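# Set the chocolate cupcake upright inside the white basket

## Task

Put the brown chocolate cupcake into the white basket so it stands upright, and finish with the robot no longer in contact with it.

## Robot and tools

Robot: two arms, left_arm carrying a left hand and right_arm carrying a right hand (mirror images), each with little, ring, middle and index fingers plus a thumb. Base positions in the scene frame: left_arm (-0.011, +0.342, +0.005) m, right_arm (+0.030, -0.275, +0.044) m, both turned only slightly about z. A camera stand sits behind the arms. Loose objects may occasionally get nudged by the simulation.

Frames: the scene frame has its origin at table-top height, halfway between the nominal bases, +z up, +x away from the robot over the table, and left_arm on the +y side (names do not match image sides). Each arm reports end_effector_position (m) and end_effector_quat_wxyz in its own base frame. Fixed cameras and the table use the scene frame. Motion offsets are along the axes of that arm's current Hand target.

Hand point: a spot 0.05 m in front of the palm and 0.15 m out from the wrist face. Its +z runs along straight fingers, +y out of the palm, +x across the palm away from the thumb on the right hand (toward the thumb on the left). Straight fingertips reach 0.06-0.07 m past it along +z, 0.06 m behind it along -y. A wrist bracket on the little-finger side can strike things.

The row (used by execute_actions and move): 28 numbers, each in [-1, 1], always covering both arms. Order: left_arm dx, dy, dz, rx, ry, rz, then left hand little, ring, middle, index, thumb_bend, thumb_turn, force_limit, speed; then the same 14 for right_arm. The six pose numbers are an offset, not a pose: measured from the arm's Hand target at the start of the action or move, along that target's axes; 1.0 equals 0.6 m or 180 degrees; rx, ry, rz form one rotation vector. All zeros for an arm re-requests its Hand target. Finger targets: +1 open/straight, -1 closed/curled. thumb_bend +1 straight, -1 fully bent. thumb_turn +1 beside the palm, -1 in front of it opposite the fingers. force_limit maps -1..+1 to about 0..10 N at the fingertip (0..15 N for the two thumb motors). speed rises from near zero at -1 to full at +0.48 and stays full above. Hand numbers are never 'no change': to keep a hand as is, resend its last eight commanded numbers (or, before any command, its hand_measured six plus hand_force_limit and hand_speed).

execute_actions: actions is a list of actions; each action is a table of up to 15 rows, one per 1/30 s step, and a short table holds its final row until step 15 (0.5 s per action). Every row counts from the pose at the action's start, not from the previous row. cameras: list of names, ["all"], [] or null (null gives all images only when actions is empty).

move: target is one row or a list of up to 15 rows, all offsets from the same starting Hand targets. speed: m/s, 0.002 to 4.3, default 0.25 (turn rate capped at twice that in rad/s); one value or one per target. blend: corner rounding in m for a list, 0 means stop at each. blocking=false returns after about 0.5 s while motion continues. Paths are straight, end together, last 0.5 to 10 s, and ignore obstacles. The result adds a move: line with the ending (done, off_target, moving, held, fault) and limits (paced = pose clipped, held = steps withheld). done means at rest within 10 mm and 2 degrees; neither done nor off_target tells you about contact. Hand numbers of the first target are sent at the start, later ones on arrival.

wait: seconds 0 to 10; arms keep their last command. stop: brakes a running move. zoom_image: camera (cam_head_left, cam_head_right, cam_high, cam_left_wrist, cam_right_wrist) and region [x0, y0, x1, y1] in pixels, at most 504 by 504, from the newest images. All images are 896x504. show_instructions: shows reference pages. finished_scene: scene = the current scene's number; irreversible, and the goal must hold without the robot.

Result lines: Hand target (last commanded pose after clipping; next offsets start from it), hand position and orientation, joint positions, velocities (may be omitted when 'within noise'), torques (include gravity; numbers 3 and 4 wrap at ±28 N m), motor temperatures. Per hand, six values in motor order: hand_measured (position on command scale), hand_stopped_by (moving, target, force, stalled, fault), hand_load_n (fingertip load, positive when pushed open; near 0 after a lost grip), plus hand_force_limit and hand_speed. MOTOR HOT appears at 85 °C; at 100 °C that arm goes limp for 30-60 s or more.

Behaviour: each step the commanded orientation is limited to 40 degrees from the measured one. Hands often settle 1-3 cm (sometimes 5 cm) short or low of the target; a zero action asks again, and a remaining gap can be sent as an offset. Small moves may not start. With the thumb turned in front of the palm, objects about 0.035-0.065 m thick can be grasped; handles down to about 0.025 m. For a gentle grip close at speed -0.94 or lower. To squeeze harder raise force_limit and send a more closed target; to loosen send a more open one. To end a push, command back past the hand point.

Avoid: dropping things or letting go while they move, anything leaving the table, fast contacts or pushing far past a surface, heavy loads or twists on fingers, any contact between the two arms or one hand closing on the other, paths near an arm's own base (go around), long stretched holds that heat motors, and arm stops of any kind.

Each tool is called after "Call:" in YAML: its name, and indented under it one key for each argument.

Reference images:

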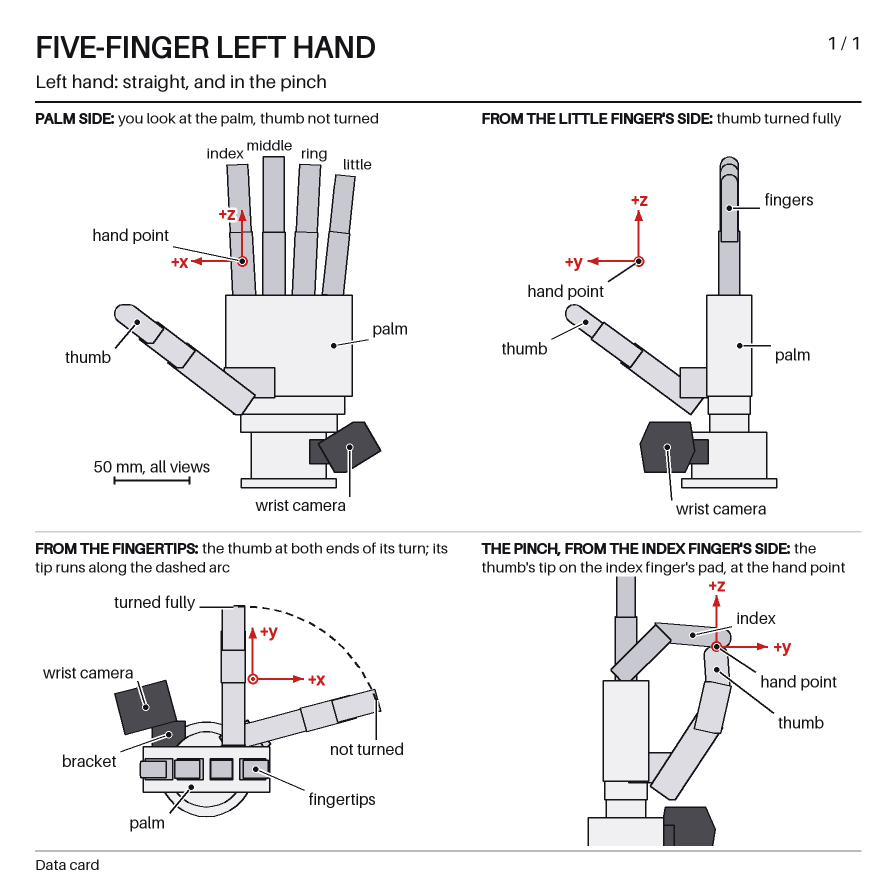

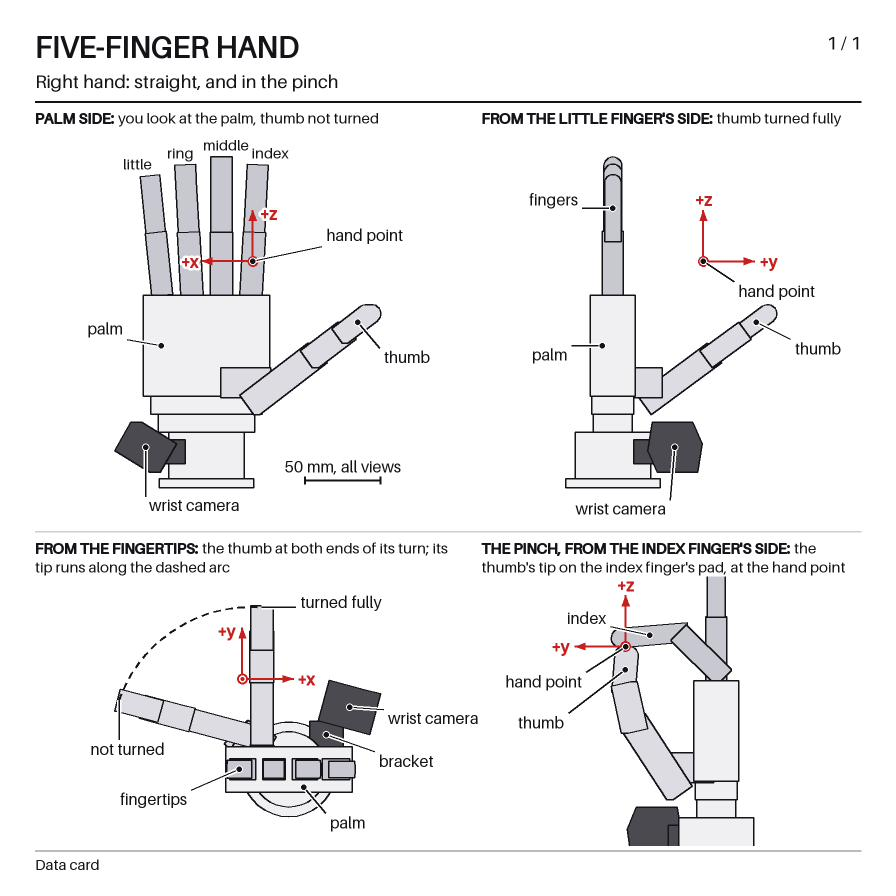

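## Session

Call:
execute_actions:
  actions: []

Scene clock: 0.00 s.
left_arm: end_effector_position=(+0.1703, +0.2131, +0.1102) hand_measured=(+1.000, +1.000, +1.000, +1.000, +1.000, +1.000) hand_load_n=(+0.0, +0.0, +0.0, +0.0, +0.0, +0.0) hand_stopped_by=(target, target, target, target, target, target) hand_force_limit=0.00 hand_speed=-0.80 end_effector_quat_wxyz=(+0.241, +0.949, +0.175, -0.101) | right_arm: end_effector_position=(+0.3846, -0.2140, +0.1301) hand_measured=(+1.000, +1.000, +1.000, +1.000, +1.000, +1.000) hand_load_n=(+0.0, +0.0, +0.0, +0.0, +0.0, +0.0) hand_stopped_by=(target, target, target, target, target, target) hand_force_limit=0.00 hand_speed=-0.80 end_effector_quat_wxyz=(+0.021, +0.325, +0.867, +0.377)
Joint positions: left_arm=[1.191 1.545 1.037 -1.585 0.083 -0.721] | right_arm=[-0.909 1.721 1.192 -1.477 -0.664 1.226]
Joint velocities: within noise
Joint torques (N m): no reading
Motor temperatures (°C): left_arm=[32 39 38 30 30 29] | right_arm=[33 31 37 31 31 30]
Heat: left arm: hottest shoulder 39 °C; right arm: hottest elbow 37 °C.
Hand target: left_arm +0.1746, +0.2193, +0.1174; +0.233, +0.953, +0.172, -0.094 | right_arm +0.3908, -0.2177, +0.1430; +0.034, +0.317, +0.872, +0.372
camera_calibration:
cam_left_wrist: T_world_to_cam=[[-0.102584, 0.894254, -0.435645, -0.129332], [0.916959, 0.25477, 0.307048, -0.244401], [0.385569, -0.36797, -0.846129, 0.224276], [0, 0, 0, 1]] pos_world=[0.124364, 0.260449, 0.208466]
cam_right_wrist: T_world_to_cam=[[0.30422, 0.624773, 0.719102, -0.081177], [0.651851, -0.687004, 0.321117, -0.435203], [0.694651, 0.371057, -0.61626, 0.00965384], [0, 0, 0, 1]] pos_world=[0.301677, -0.251851, 0.204075]

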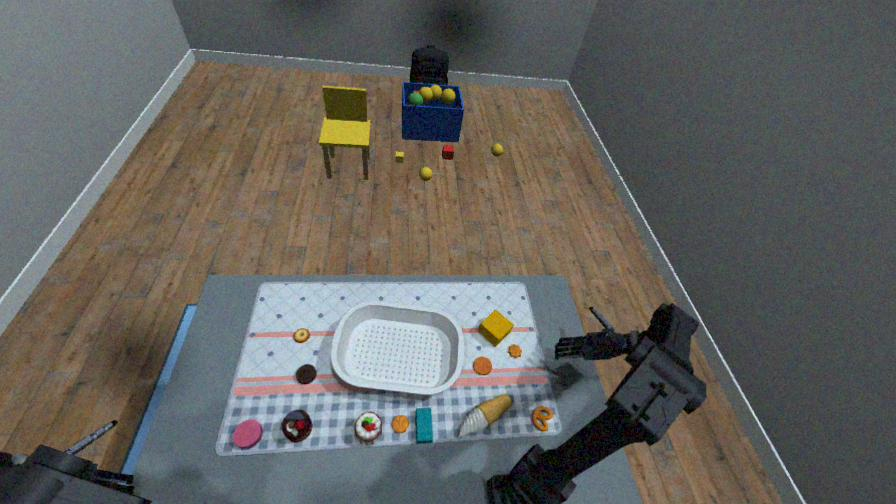

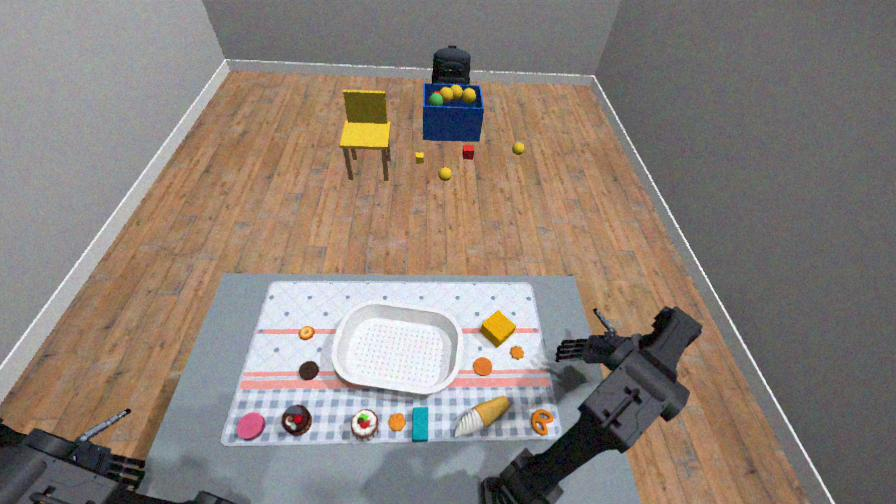

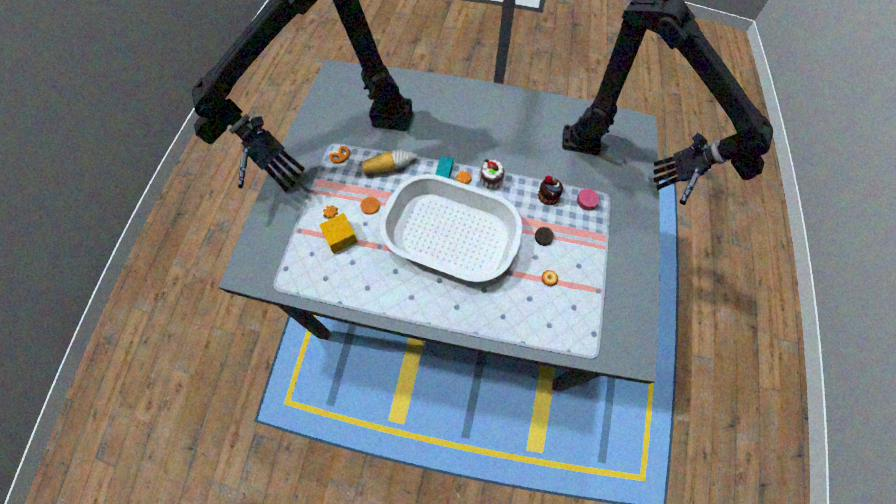

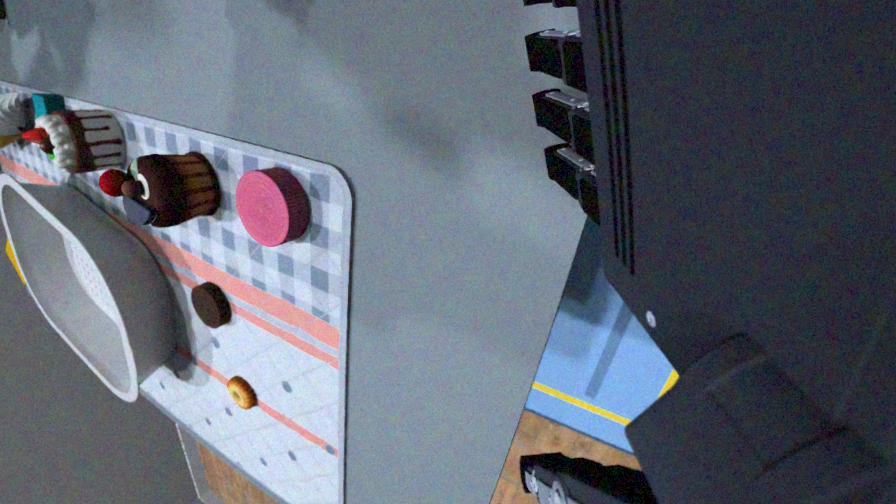

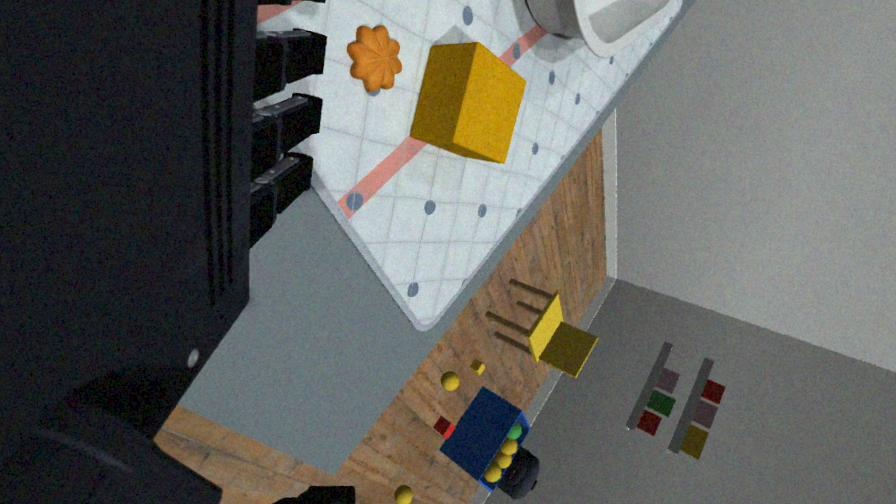

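Call:
move:
  target:
    - [0,0,0,0,0,0,1,1,1,1,1,1,0,-0.8,0.2092,0.2817,0.1697,0.1395,0.0175,-0.4750,1,1,1,1,1,1,0,-0.8]
    - [0,0,0,0,0,0,1,1,1,1,1,1,0,-0.8,0.4307,0.5247,0.2763,0.2001,-0.0751,-0.9245,1,1,1,1,1,1,0,-0.8]
    - [0,0,0,0,0,0,1,1,1,1,1,1,0,-0.8,0.9987,0.4705,0.7540,0.0248,0.0463,0.9046,1,1,1,1,1,-1,-0.4,0.3]
  speed: [0.35,0.35,0.25]
  blend: [0.04,0.05,0]
  cameras: ["cam_right_wrist","cam_left_wrist","cam_head_left"]

Scene clock: 153.27 s.
left_arm: end_effector_position=(+0.1703, +0.2131, +0.1102) hand_measured=(+1.000, +1.000, +1.000, +1.000, +1.000, +1.000) hand_load_n=(+0.0, +0.0, +0.0, +0.0, +0.0, +0.0) hand_stopped_by=(target, target, target, target, target, target) hand_force_limit=0.00 hand_speed=-0.80 end_effector_quat_wxyz=(+0.241, +0.949, +0.175, -0.101) | right_arm: end_effector_position=(+0.1857, +0.5330, +0.0838) hand_measured=(+1.000, +1.000, +1.000, +1.000, +1.000, -1.000) hand_load_n=(+0.0, +0.0, +0.0, +0.0, +0.0, +0.0) hand_stopped_by=(target, target, target, target, target, target) hand_force_limit=-0.40 hand_speed=0.30 end_effector_quat_wxyz=(-0.380, +0.905, -0.175, +0.077)
Joint positions: left_arm=[1.191 1.545 1.037 -1.585 0.083 -0.721] | right_arm=[1.183 1.56 1.023 -0.237 0.002 -0.007]
Joint torques (N m): left_arm=[-1.79 -9.82 8.25 -0.68 -0.01 0.01] | right_arm=[-0.79 -9.23 10.19 1.85 -0.12 0.02]
Motor temperatures (°C): left_arm=[32 39 45 30 30 29] | right_arm=[33 35 44 31 32 30]
Heat: left arm: hottest elbow 45 °C; right arm: hottest elbow 44 °C.
Hand target: left_arm +0.1746, +0.2193, +0.1174; +0.233, +0.953, +0.172, -0.094 | right_arm +0.1966, +0.5600, +0.1113; -0.415, +0.890, -0.174, +0.081
Off the commanded pose: left_arm 0.010 m, 1 deg | right_arm 0.040 m, 4 deg.
move: off_target (right_arm); target 3's new numbers were sent with right_arm's hand 0.040 m and 4 deg from that target
camera_calibration:
cam_left_wrist: T_world_to_cam=[[-0.102584, 0.894254, -0.435645, -0.129332], [0.916959, 0.25477, 0.307048, -0.244401], [0.385569, -0.36797, -0.846129, 0.224276], [0, 0, 0, 1]] pos_world=[0.124364, 0.260449, 0.208466]
cam_right_wrist: T_world_to_cam=[[-0.00352924, -0.745204, -0.666828, 0.449314], [-0.973341, -0.15037, 0.173195, 0.250681], [-0.229337, 0.649662, -0.724806, -0.125641], [0, 0, 0, 1]] pos_world=[0.21677, 0.454149, 0.165133]
Images, in order (width x height): cam_head_left 896x504, cam_left_wrist 896x504, cam_right_wrist 896x504.

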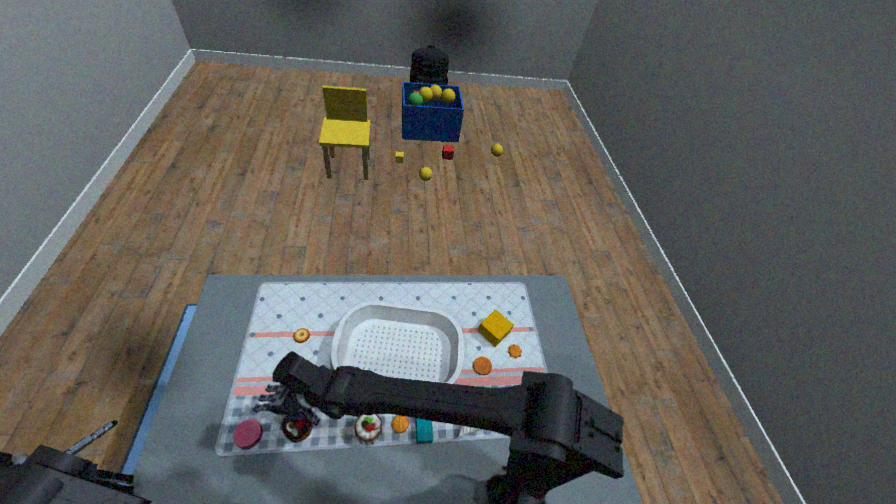

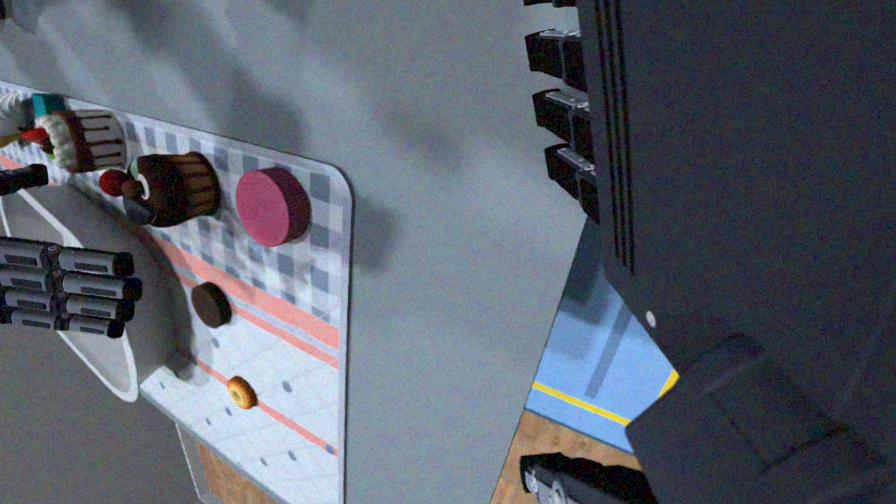

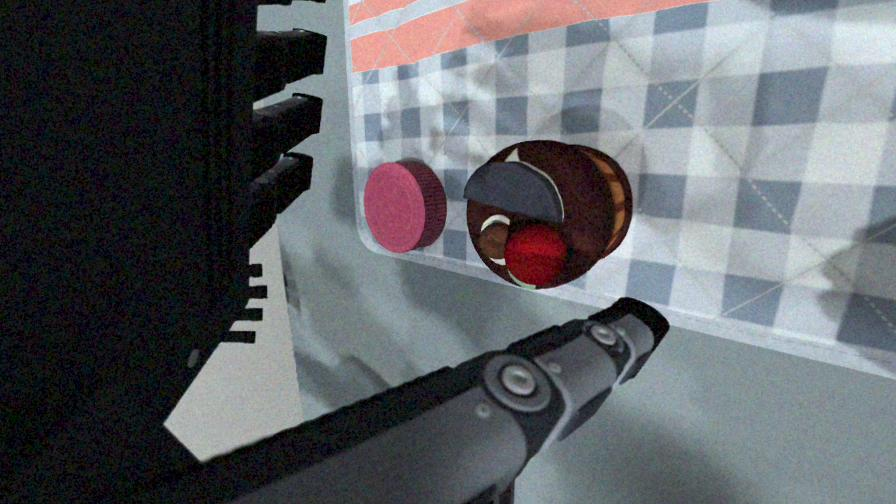

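Call:
move:
  target:
    - [0,0,0,0,0,0,1,1,1,1,1,1,0,-0.8,-0.0082,0.0872,0.0421,0,0,0,1,1,1,1,1,-1,-0.4,0.3]
    - [0,0,0,0,0,0,1,1,1,1,1,1,0,-0.8,-0.0082,0.1313,0.0792,0,0,0,1,1,1,1,1,-1,-0.4,0.3]
  speed: [0.14,0.09]
  blend: [0.01,0]
  cameras: ["cam_right_wrist"]

Scene clock: 176.03 s.
left_arm: end_effector_position=(+0.1703, +0.2131, +0.1102) hand_measured=(+1.000, +1.000, +1.000, +1.000, +1.000, +1.000) hand_load_n=(+0.0, +0.0, +0.0, +0.0, +0.5, +0.0) hand_stopped_by=(target, target, target, target, target, target) hand_force_limit=0.00 hand_speed=-0.80 end_effector_quat_wxyz=(+0.241, +0.949, +0.175, -0.101) | right_arm: end_effector_position=(+0.1876, +0.5376, +0.0127) hand_measured=(+1.000, +1.000, +1.000, +1.000, +1.000, -1.000) hand_load_n=(+0.0, +0.0, +0.0, +0.0, -0.5, +0.0) hand_stopped_by=(target, target, target, target, target, target) hand_force_limit=-0.40 hand_speed=0.30 end_effector_quat_wxyz=(-0.399, +0.897, -0.173, +0.081)
Joint positions: left_arm=[1.191 1.545 1.037 -1.585 0.083 -0.721] | right_arm=[1.183 1.683 0.927 0.023 0.002 -0.007]
Joint torques (N m): left_arm=[-1.49 -9.93 8.5 -0.69 0.03 0.03] | right_arm=[-0.38 -9.88 6.05 1.92 0.13 0.09]
Heat: left arm: hottest elbow 45 °C; right arm: hottest elbow 46 °C.
Hand target: left_arm +0.1746, +0.2193, +0.1174; +0.233, +0.953, +0.172, -0.094 | right_arm +0.1867, +0.5486, +0.0204; -0.415, +0.890, -0.174, +0.081
Off the commanded pose: left_arm 0.010 m, 1 deg | right_arm 0.013 m, 2 deg.
move: off_target (right_arm)
camera_calibration:
cam_right_wrist: T_world_to_cam=[[0.00717017, -0.719123, -0.694846, 0.389714], [-0.975884, -0.156636, 0.152039, 0.269654], [-0.218173, 0.676999, -0.702904, -0.196805], [0, 0, 0, 1]] pos_world=[0.21742, 0.455727, 0.0914583]
Images, in order (width x height): cam_right_wrist 896x504.

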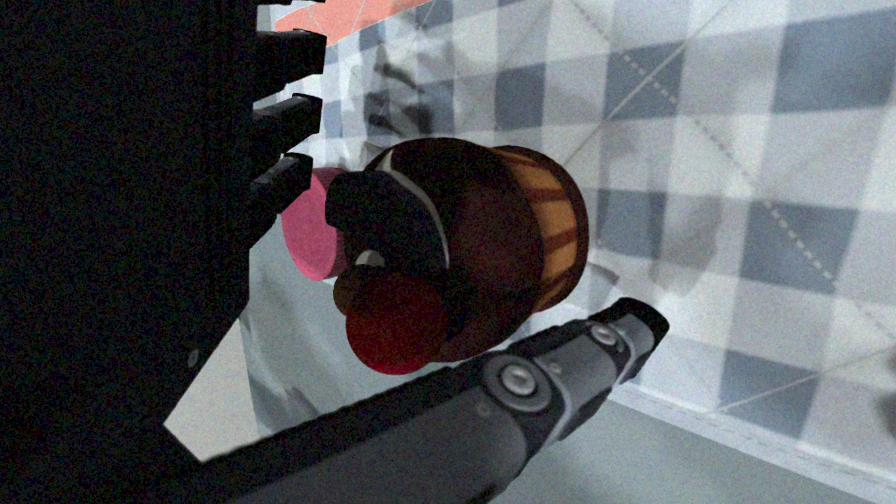

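Call:
execute_actions:
  actions:
    - [[0,0,0,0,0,0,1,1,1,1,1,1,0,-0.8,0,0,0,0,0,0,1,1,-0.4,-0.4,-0.4,-1,-0.4,-0.87]]
  cameras: ["cam_right_wrist"]

Scene clock: 184.53 s.
left_arm: end_effector_position=(+0.1703, +0.2131, +0.1102) hand_measured=(+1.000, +1.000, +1.000, +1.000, +1.000, +1.000) hand_load_n=(+0.0, +0.0, +0.0, +0.0, +0.0, +0.0) hand_stopped_by=(target, target, target, target, target, target) hand_force_limit=0.00 hand_speed=-0.80 end_effector_quat_wxyz=(+0.241, +0.949, +0.175, -0.101) | right_arm: end_effector_position=(+0.1879, +0.5375, +0.0127) hand_measured=(+1.000, +1.000, +0.290, +0.314, +0.644, -1.000) hand_load_n=(+0.0, +0.0, +8.0, +1.5, +7.5, +0.5) hand_stopped_by=(target, target, force, force, force, target) hand_force_limit=-0.40 hand_speed=-0.87 end_effector_quat_wxyz=(-0.399, +0.897, -0.173, +0.081)
Joint positions: left_arm=[1.191 1.545 1.037 -1.585 0.083 -0.721] | right_arm=[1.183 1.683 0.927 0.023 0.003 -0.007]
Joint torques (N m): left_arm=[-0.91 -9.76 8.34 -0.46 0.01 0.02] | right_arm=[-0.32 -9.88 6.05 1.91 0.14 0.09]
Heat: left arm: hottest elbow 45 °C; right arm: hottest elbow 46 °C.
Hand target: left_arm +0.1746, +0.2193, +0.1174; +0.233, +0.953, +0.172, -0.094 | right_arm +0.1867, +0.5486, +0.0204; -0.415, +0.890, -0.174, +0.081
Off the commanded pose: left_arm 0.010 m, 1 deg | right_arm 0.014 m, 2 deg.
camera_calibration:
cam_right_wrist: T_world_to_cam=[[0.00693089, -0.719367, -0.694596, 0.389924], [-0.976217, -0.155383, 0.151183, 0.269311], [-0.216684, 0.677029, -0.703335, -0.197011], [0, 0, 0, 1]] pos_world=[0.217514, 0.455727, 0.0915596]
Images, in order (width x height): cam_right_wrist 896x504.

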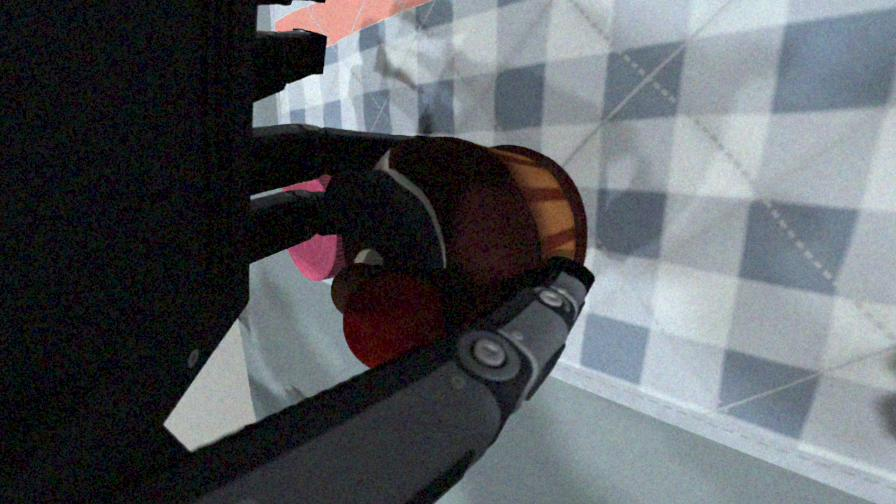

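Call:
move:
  target:
    - [0,0,0,0,0,0,1,1,1,1,1,1,0,-0.8,-0.0020,-0.1973,-0.1400,0,0,0,1,1,-0.4,-0.4,-0.4,-1,-0.4,-0.87]
    - [0,0,0,0,0,0,1,1,1,1,1,1,0,-0.8,0.4318,0.0067,-0.4088,0,0.0340,0.0286,1,1,-0.4,-0.4,-0.4,-1,-0.4,-0.87]
  speed: [0.12,0.2]
  blend: [0.04,0]
  cameras: ["cam_right_wrist","cam_high"]

Scene clock: 201.03 s.
left_arm: end_effector_position=(+0.1703, +0.2131, +0.1102) hand_measured=(+1.000, +1.000, +1.000, +1.000, +1.000, +1.000) hand_load_n=(+0.0, +0.0, +0.0, +0.0, +0.0, +0.0) hand_stopped_by=(target, target, target, target, target, target) hand_force_limit=0.00 hand_speed=-0.80 end_effector_quat_wxyz=(+0.241, +0.949, +0.175, -0.101) | right_arm: end_effector_position=(+0.3484, +0.2741, +0.1556) hand_measured=(+1.000, +1.000, +0.290, +0.314, +0.644, -1.000) hand_load_n=(+0.0, +0.0, +8.0, +1.5, +7.5, +1.0) hand_stopped_by=(target, target, force, force, force, target) hand_force_limit=-0.40 hand_speed=-0.87 end_effector_quat_wxyz=(-0.394, +0.880, -0.246, +0.096)
Joint positions: left_arm=[1.191 1.545 1.037 -1.585 0.083 -0.721] | right_arm=[0.474 1.22 0.885 -0.492 -0.423 -0.385]
Joint torques (N m): left_arm=[-1.03 -10.52 8.4 -0.77 -0.04 0.02] | right_arm=[-1.2 -7.36 8.38 0.75 -0.51 -0.26]
Heat: left arm: hottest elbow 45 °C; right arm: hottest elbow 47 °C.
Hand target: left_arm +0.1746, +0.2193, +0.1174; +0.233, +0.953, +0.172, -0.094 | right_arm +0.3551, +0.2747, +0.1751; -0.408, +0.875, -0.235, +0.110
Off the commanded pose: left_arm 0.010 m, 1 deg | right_arm 0.021 m, 3 deg.
move: off_target (right_arm)
camera_calibration:
cam_right_wrist: T_world_to_cam=[[-0.119905, -0.702315, -0.701696, 0.339182], [-0.98349, -0.0124615, 0.180531, 0.322237], [-0.135534, 0.711757, -0.689226, 0.0765884], [0, 0, 0, 1]] pos_world=[0.367967, 0.187716, 0.232615]
Images, in order (width x height): cam_high 896x504, cam_right_wrist 896x504.

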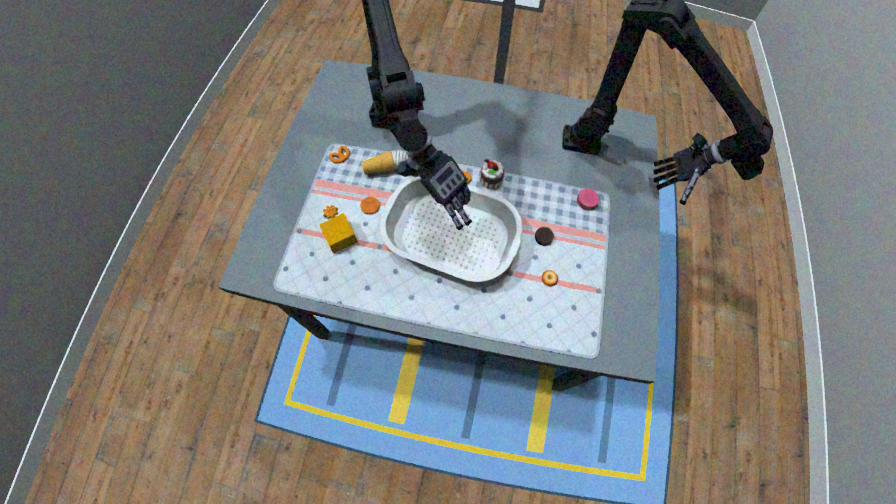

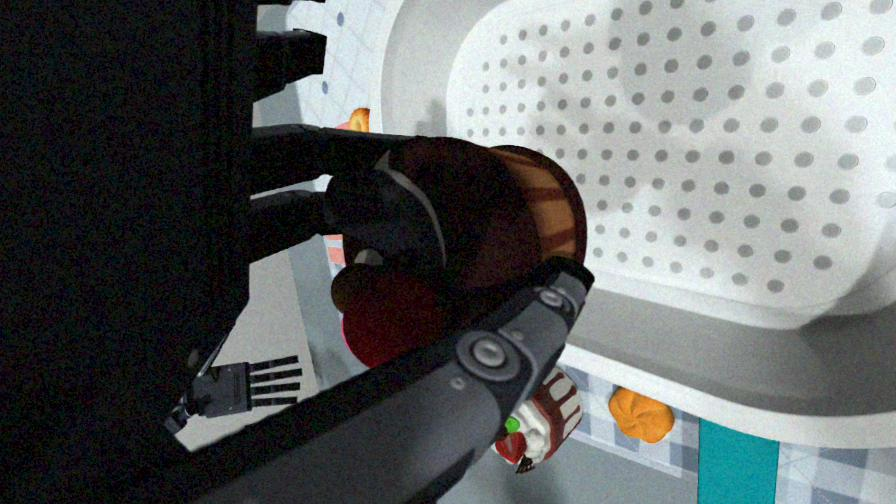

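Call:
move:
  target:
    - [0,0,0,0,0,0,1,1,1,1,1,1,0,-0.8,0.0167,0.1723,0.1447,0,0,0,1,1,-0.4,-0.4,-0.4,-1,-0.4,-0.87]
    - [0,0,0,0,0,0,1,1,1,1,1,1,0,-0.8,0.0167,0.1940,0.1629,0,0,0,1,1,-0.4,-0.4,-0.4,-1,-0.4,-0.87]
  speed: [0.14,0.04]
  blend: [0.005,0]
  cameras: ["cam_right_wrist"]

Scene clock: 221.90 s.
left_arm: end_effector_position=(+0.1703, +0.2131, +0.1102) hand_measured=(+1.000, +1.000, +1.000, +1.000, +1.000, +1.000) hand_load_n=(+0.0, +0.0, +0.0, +0.0, +0.0, +0.0) hand_stopped_by=(target, target, target, target, target, target) hand_force_limit=0.00 hand_speed=-0.80 end_effector_quat_wxyz=(+0.241, +0.949, +0.175, -0.101) | right_arm: end_effector_position=(+0.3528, +0.2699, +0.0197) hand_measured=(+1.000, +1.000, +0.290, +0.314, +0.644, -1.000) hand_load_n=(+0.0, +0.0, +7.5, +1.5, +7.0, +1.0) hand_stopped_by=(target, target, force, force, force, target) hand_force_limit=-0.40 hand_speed=-0.87 end_effector_quat_wxyz=(-0.399, +0.878, -0.245, +0.096)
Joint positions: left_arm=[1.191 1.545 1.037 -1.585 0.083 -0.721] | right_arm=[0.456 1.451 0.675 -0.047 -0.44 -0.395]
Joint torques (N m): left_arm=[-0.91 -10.11 8.29 -0.84 0.01 0.02] | right_arm=[-1.44 -6.36 5.71 1.78 -0.45 -0.25]
Motor temperatures (°C): left_arm=[32 39 46 30 30 29] | right_arm=[33 34 49 31 32 30]
Heat: left arm: hottest elbow 46 °C; right arm: hottest elbow 49 °C.
Hand target: left_arm +0.1746, +0.2193, +0.1174; +0.233, +0.953, +0.172, -0.094 | right_arm +0.3638, +0.2697, +0.0231; -0.408, +0.875, -0.235, +0.110
Off the commanded pose: left_arm 0.010 m, 1 deg | right_arm 0.012 m, 2 deg.
move: off_target (right_arm)
camera_calibration:
cam_right_wrist: T_world_to_cam=[[-0.116807, -0.696303, -0.708179, 0.238718], [-0.984233, -0.0142028, 0.176303, 0.35186], [-0.132819, 0.717607, -0.683666, -0.0161255], [0, 0, 0, 1]] pos_world=[0.372054, 0.182789, 0.0959964]
Images, in order (width x height): cam_right_wrist 896x504.

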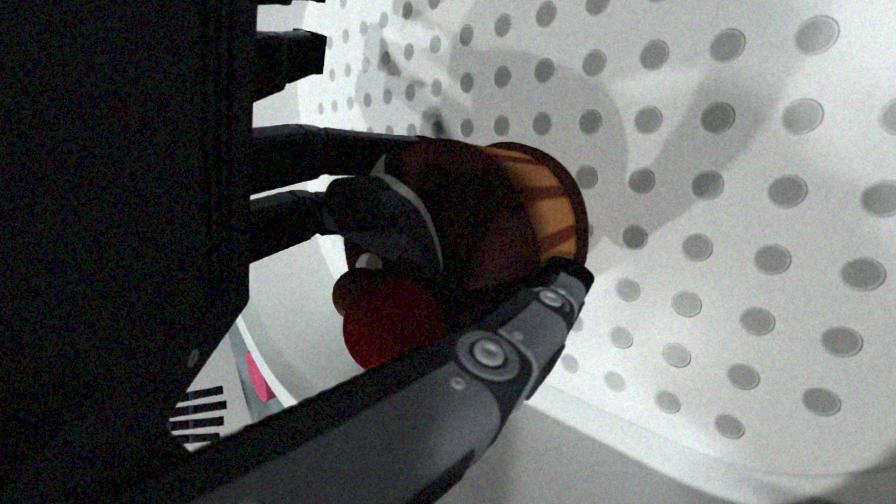

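Call:
execute_actions:
  actions:
    - [[0,0,0,0,0,0,1,1,1,1,1,1,0,-0.8,0,0,0,0,0,0,1,1,1,1,1,-1,-0.4,-0.75]]
  cameras: ["cam_right_wrist"]

Scene clock: 229.00 s.
left_arm: end_effector_position=(+0.1703, +0.2131, +0.1102) hand_measured=(+1.000, +1.000, +1.000, +1.000, +1.000, +1.000) hand_load_n=(+0.0, -0.5, +0.0, +0.0, +0.0, +0.0) hand_stopped_by=(target, target, target, target, target, target) hand_force_limit=0.00 hand_speed=-0.80 end_effector_quat_wxyz=(+0.241, +0.949, +0.175, -0.101) | right_arm: end_effector_position=(+0.3531, +0.2701, +0.0188) hand_measured=(+1.000, +1.000, +1.000, +1.000, +1.000, -1.000) hand_load_n=(-0.5, +0.0, +0.0, +0.0, +0.0, +0.0) hand_stopped_by=(target, target, target, target, target, target) hand_force_limit=-0.40 hand_speed=-0.75 end_effector_quat_wxyz=(-0.399, +0.878, -0.245, +0.096)
Joint positions: left_arm=[1.191 1.545 1.037 -1.585 0.083 -0.721] | right_arm=[0.456 1.454 0.675 -0.044 -0.44 -0.395]
Joint torques (N m): left_arm=[-0.85 -9.99 8.29 -0.59 0.01 0.04] | right_arm=[-1.44 -6.59 5.68 1.73 -0.46 -0.26]
Heat: left arm: hottest elbow 46 °C; right arm: hottest elbow 48 °C.
Hand target: left_arm +0.1746, +0.2193, +0.1174; +0.233, +0.953, +0.172, -0.094 | right_arm +0.3638, +0.2697, +0.0231; -0.408, +0.875, -0.235, +0.110
Off the commanded pose: left_arm 0.010 m, 1 deg | right_arm 0.012 m, 2 deg.
camera_calibration:
cam_right_wrist: T_world_to_cam=[[-0.116807, -0.696303, -0.708179, 0.238255], [-0.984233, -0.0142028, 0.176303, 0.352317], [-0.132819, 0.717607, -0.683666, -0.0168445], [0, 0, 0, 1]] pos_world=[0.372354, 0.182989, 0.0950964]
Images, in order (width x height): cam_right_wrist 896x504.

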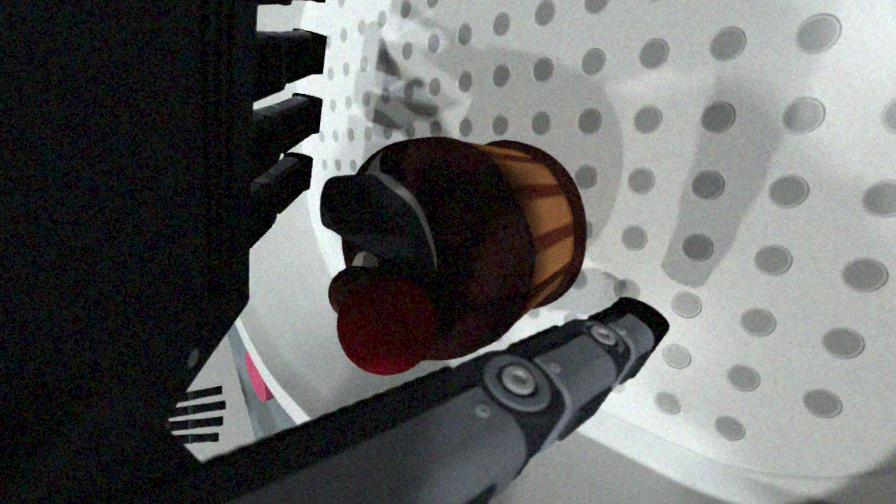

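Call:
move:
  target: [0,0,0,0,0,0,1,1,1,1,1,1,0,-0.8,0,-0.1660,-0.1393,0,0,0,1,1,1,1,1,-1,-0.4,-0.75]
  speed: 0.14
  cameras: ["cam_right_wrist","cam_head_right"]

Scene clock: 234.53 s.
left_arm: end_effector_position=(+0.1703, +0.2131, +0.1102) hand_measured=(+1.000, +1.000, +1.000, +1.000, +1.000, +1.000) hand_load_n=(+0.0, +0.0, +0.5, +0.0, +0.0, +0.0) hand_stopped_by=(target, target, target, target, target, target) hand_force_limit=0.00 hand_speed=-0.80 end_effector_quat_wxyz=(+0.241, +0.949, +0.175, -0.101) | right_arm: end_effector_position=(+0.3435, +0.2654, +0.1224) hand_measured=(+1.000, +1.000, +1.000, +1.000, +1.000, -1.000) hand_load_n=(+0.0, +0.0, +0.0, +0.0, +0.0, +0.0) hand_stopped_by=(target, target, target, target, target, target) hand_force_limit=-0.40 hand_speed=-0.75 end_effector_quat_wxyz=(-0.388, +0.883, -0.251, +0.084)
Joint positions: left_arm=[1.191 1.545 1.037 -1.585 0.083 -0.721] | right_arm=[0.456 1.249 0.824 -0.434 -0.44 -0.395]
Joint torques (N m): left_arm=[-0.85 -9.76 8.31 -0.7 0.02 0.05] | right_arm=[-1.44 -7.06 10.43 0.68 -0.44 -0.25]
Heat: left arm: hottest elbow 46 °C; right arm: hottest elbow 48 °C.
Hand target: left_arm +0.1746, +0.2193, +0.1174; +0.233, +0.953, +0.172, -0.094 | right_arm +0.3638, +0.2697, +0.1531; -0.408, +0.875, -0.235, +0.110
Off the commanded pose: left_arm 0.010 m, 1 deg | right_arm 0.037 m, 4 deg.
move: off_target (right_arm)
camera_calibration:
cam_right_wrist: T_world_to_cam=[[-0.139023, -0.707224, -0.693186, 0.315972], [-0.978141, -0.011239, 0.207639, 0.31776], [-0.154638, 0.7069, -0.690202, 0.0673318], [0, 0, 0, 1]] pos_world=[0.365153, 0.179438, 0.199521]
Images, in order (width x height): cam_head_right 896x504, cam_right_wrist 896x504.

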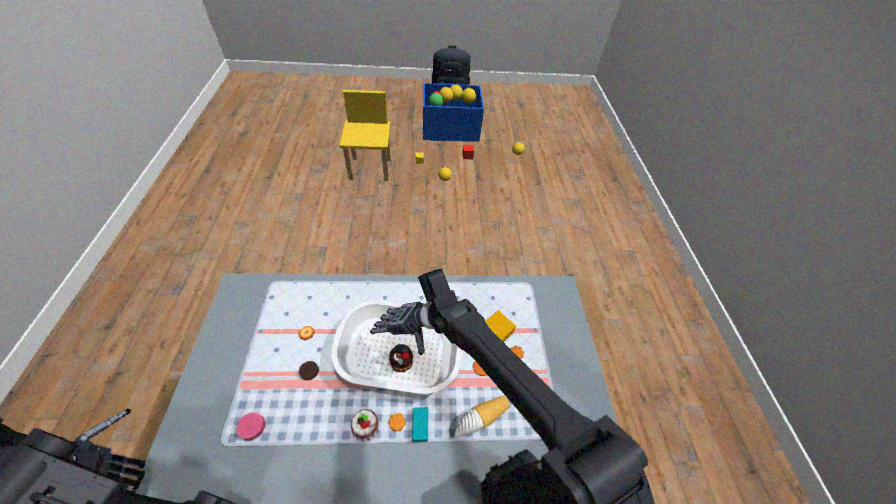

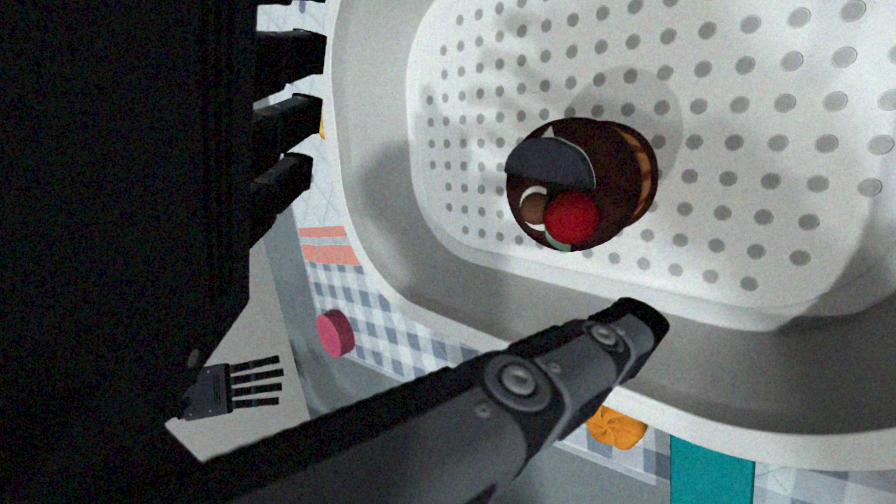

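Call:
finished_scene:
  scene: 3

The scene is finished: the task was done.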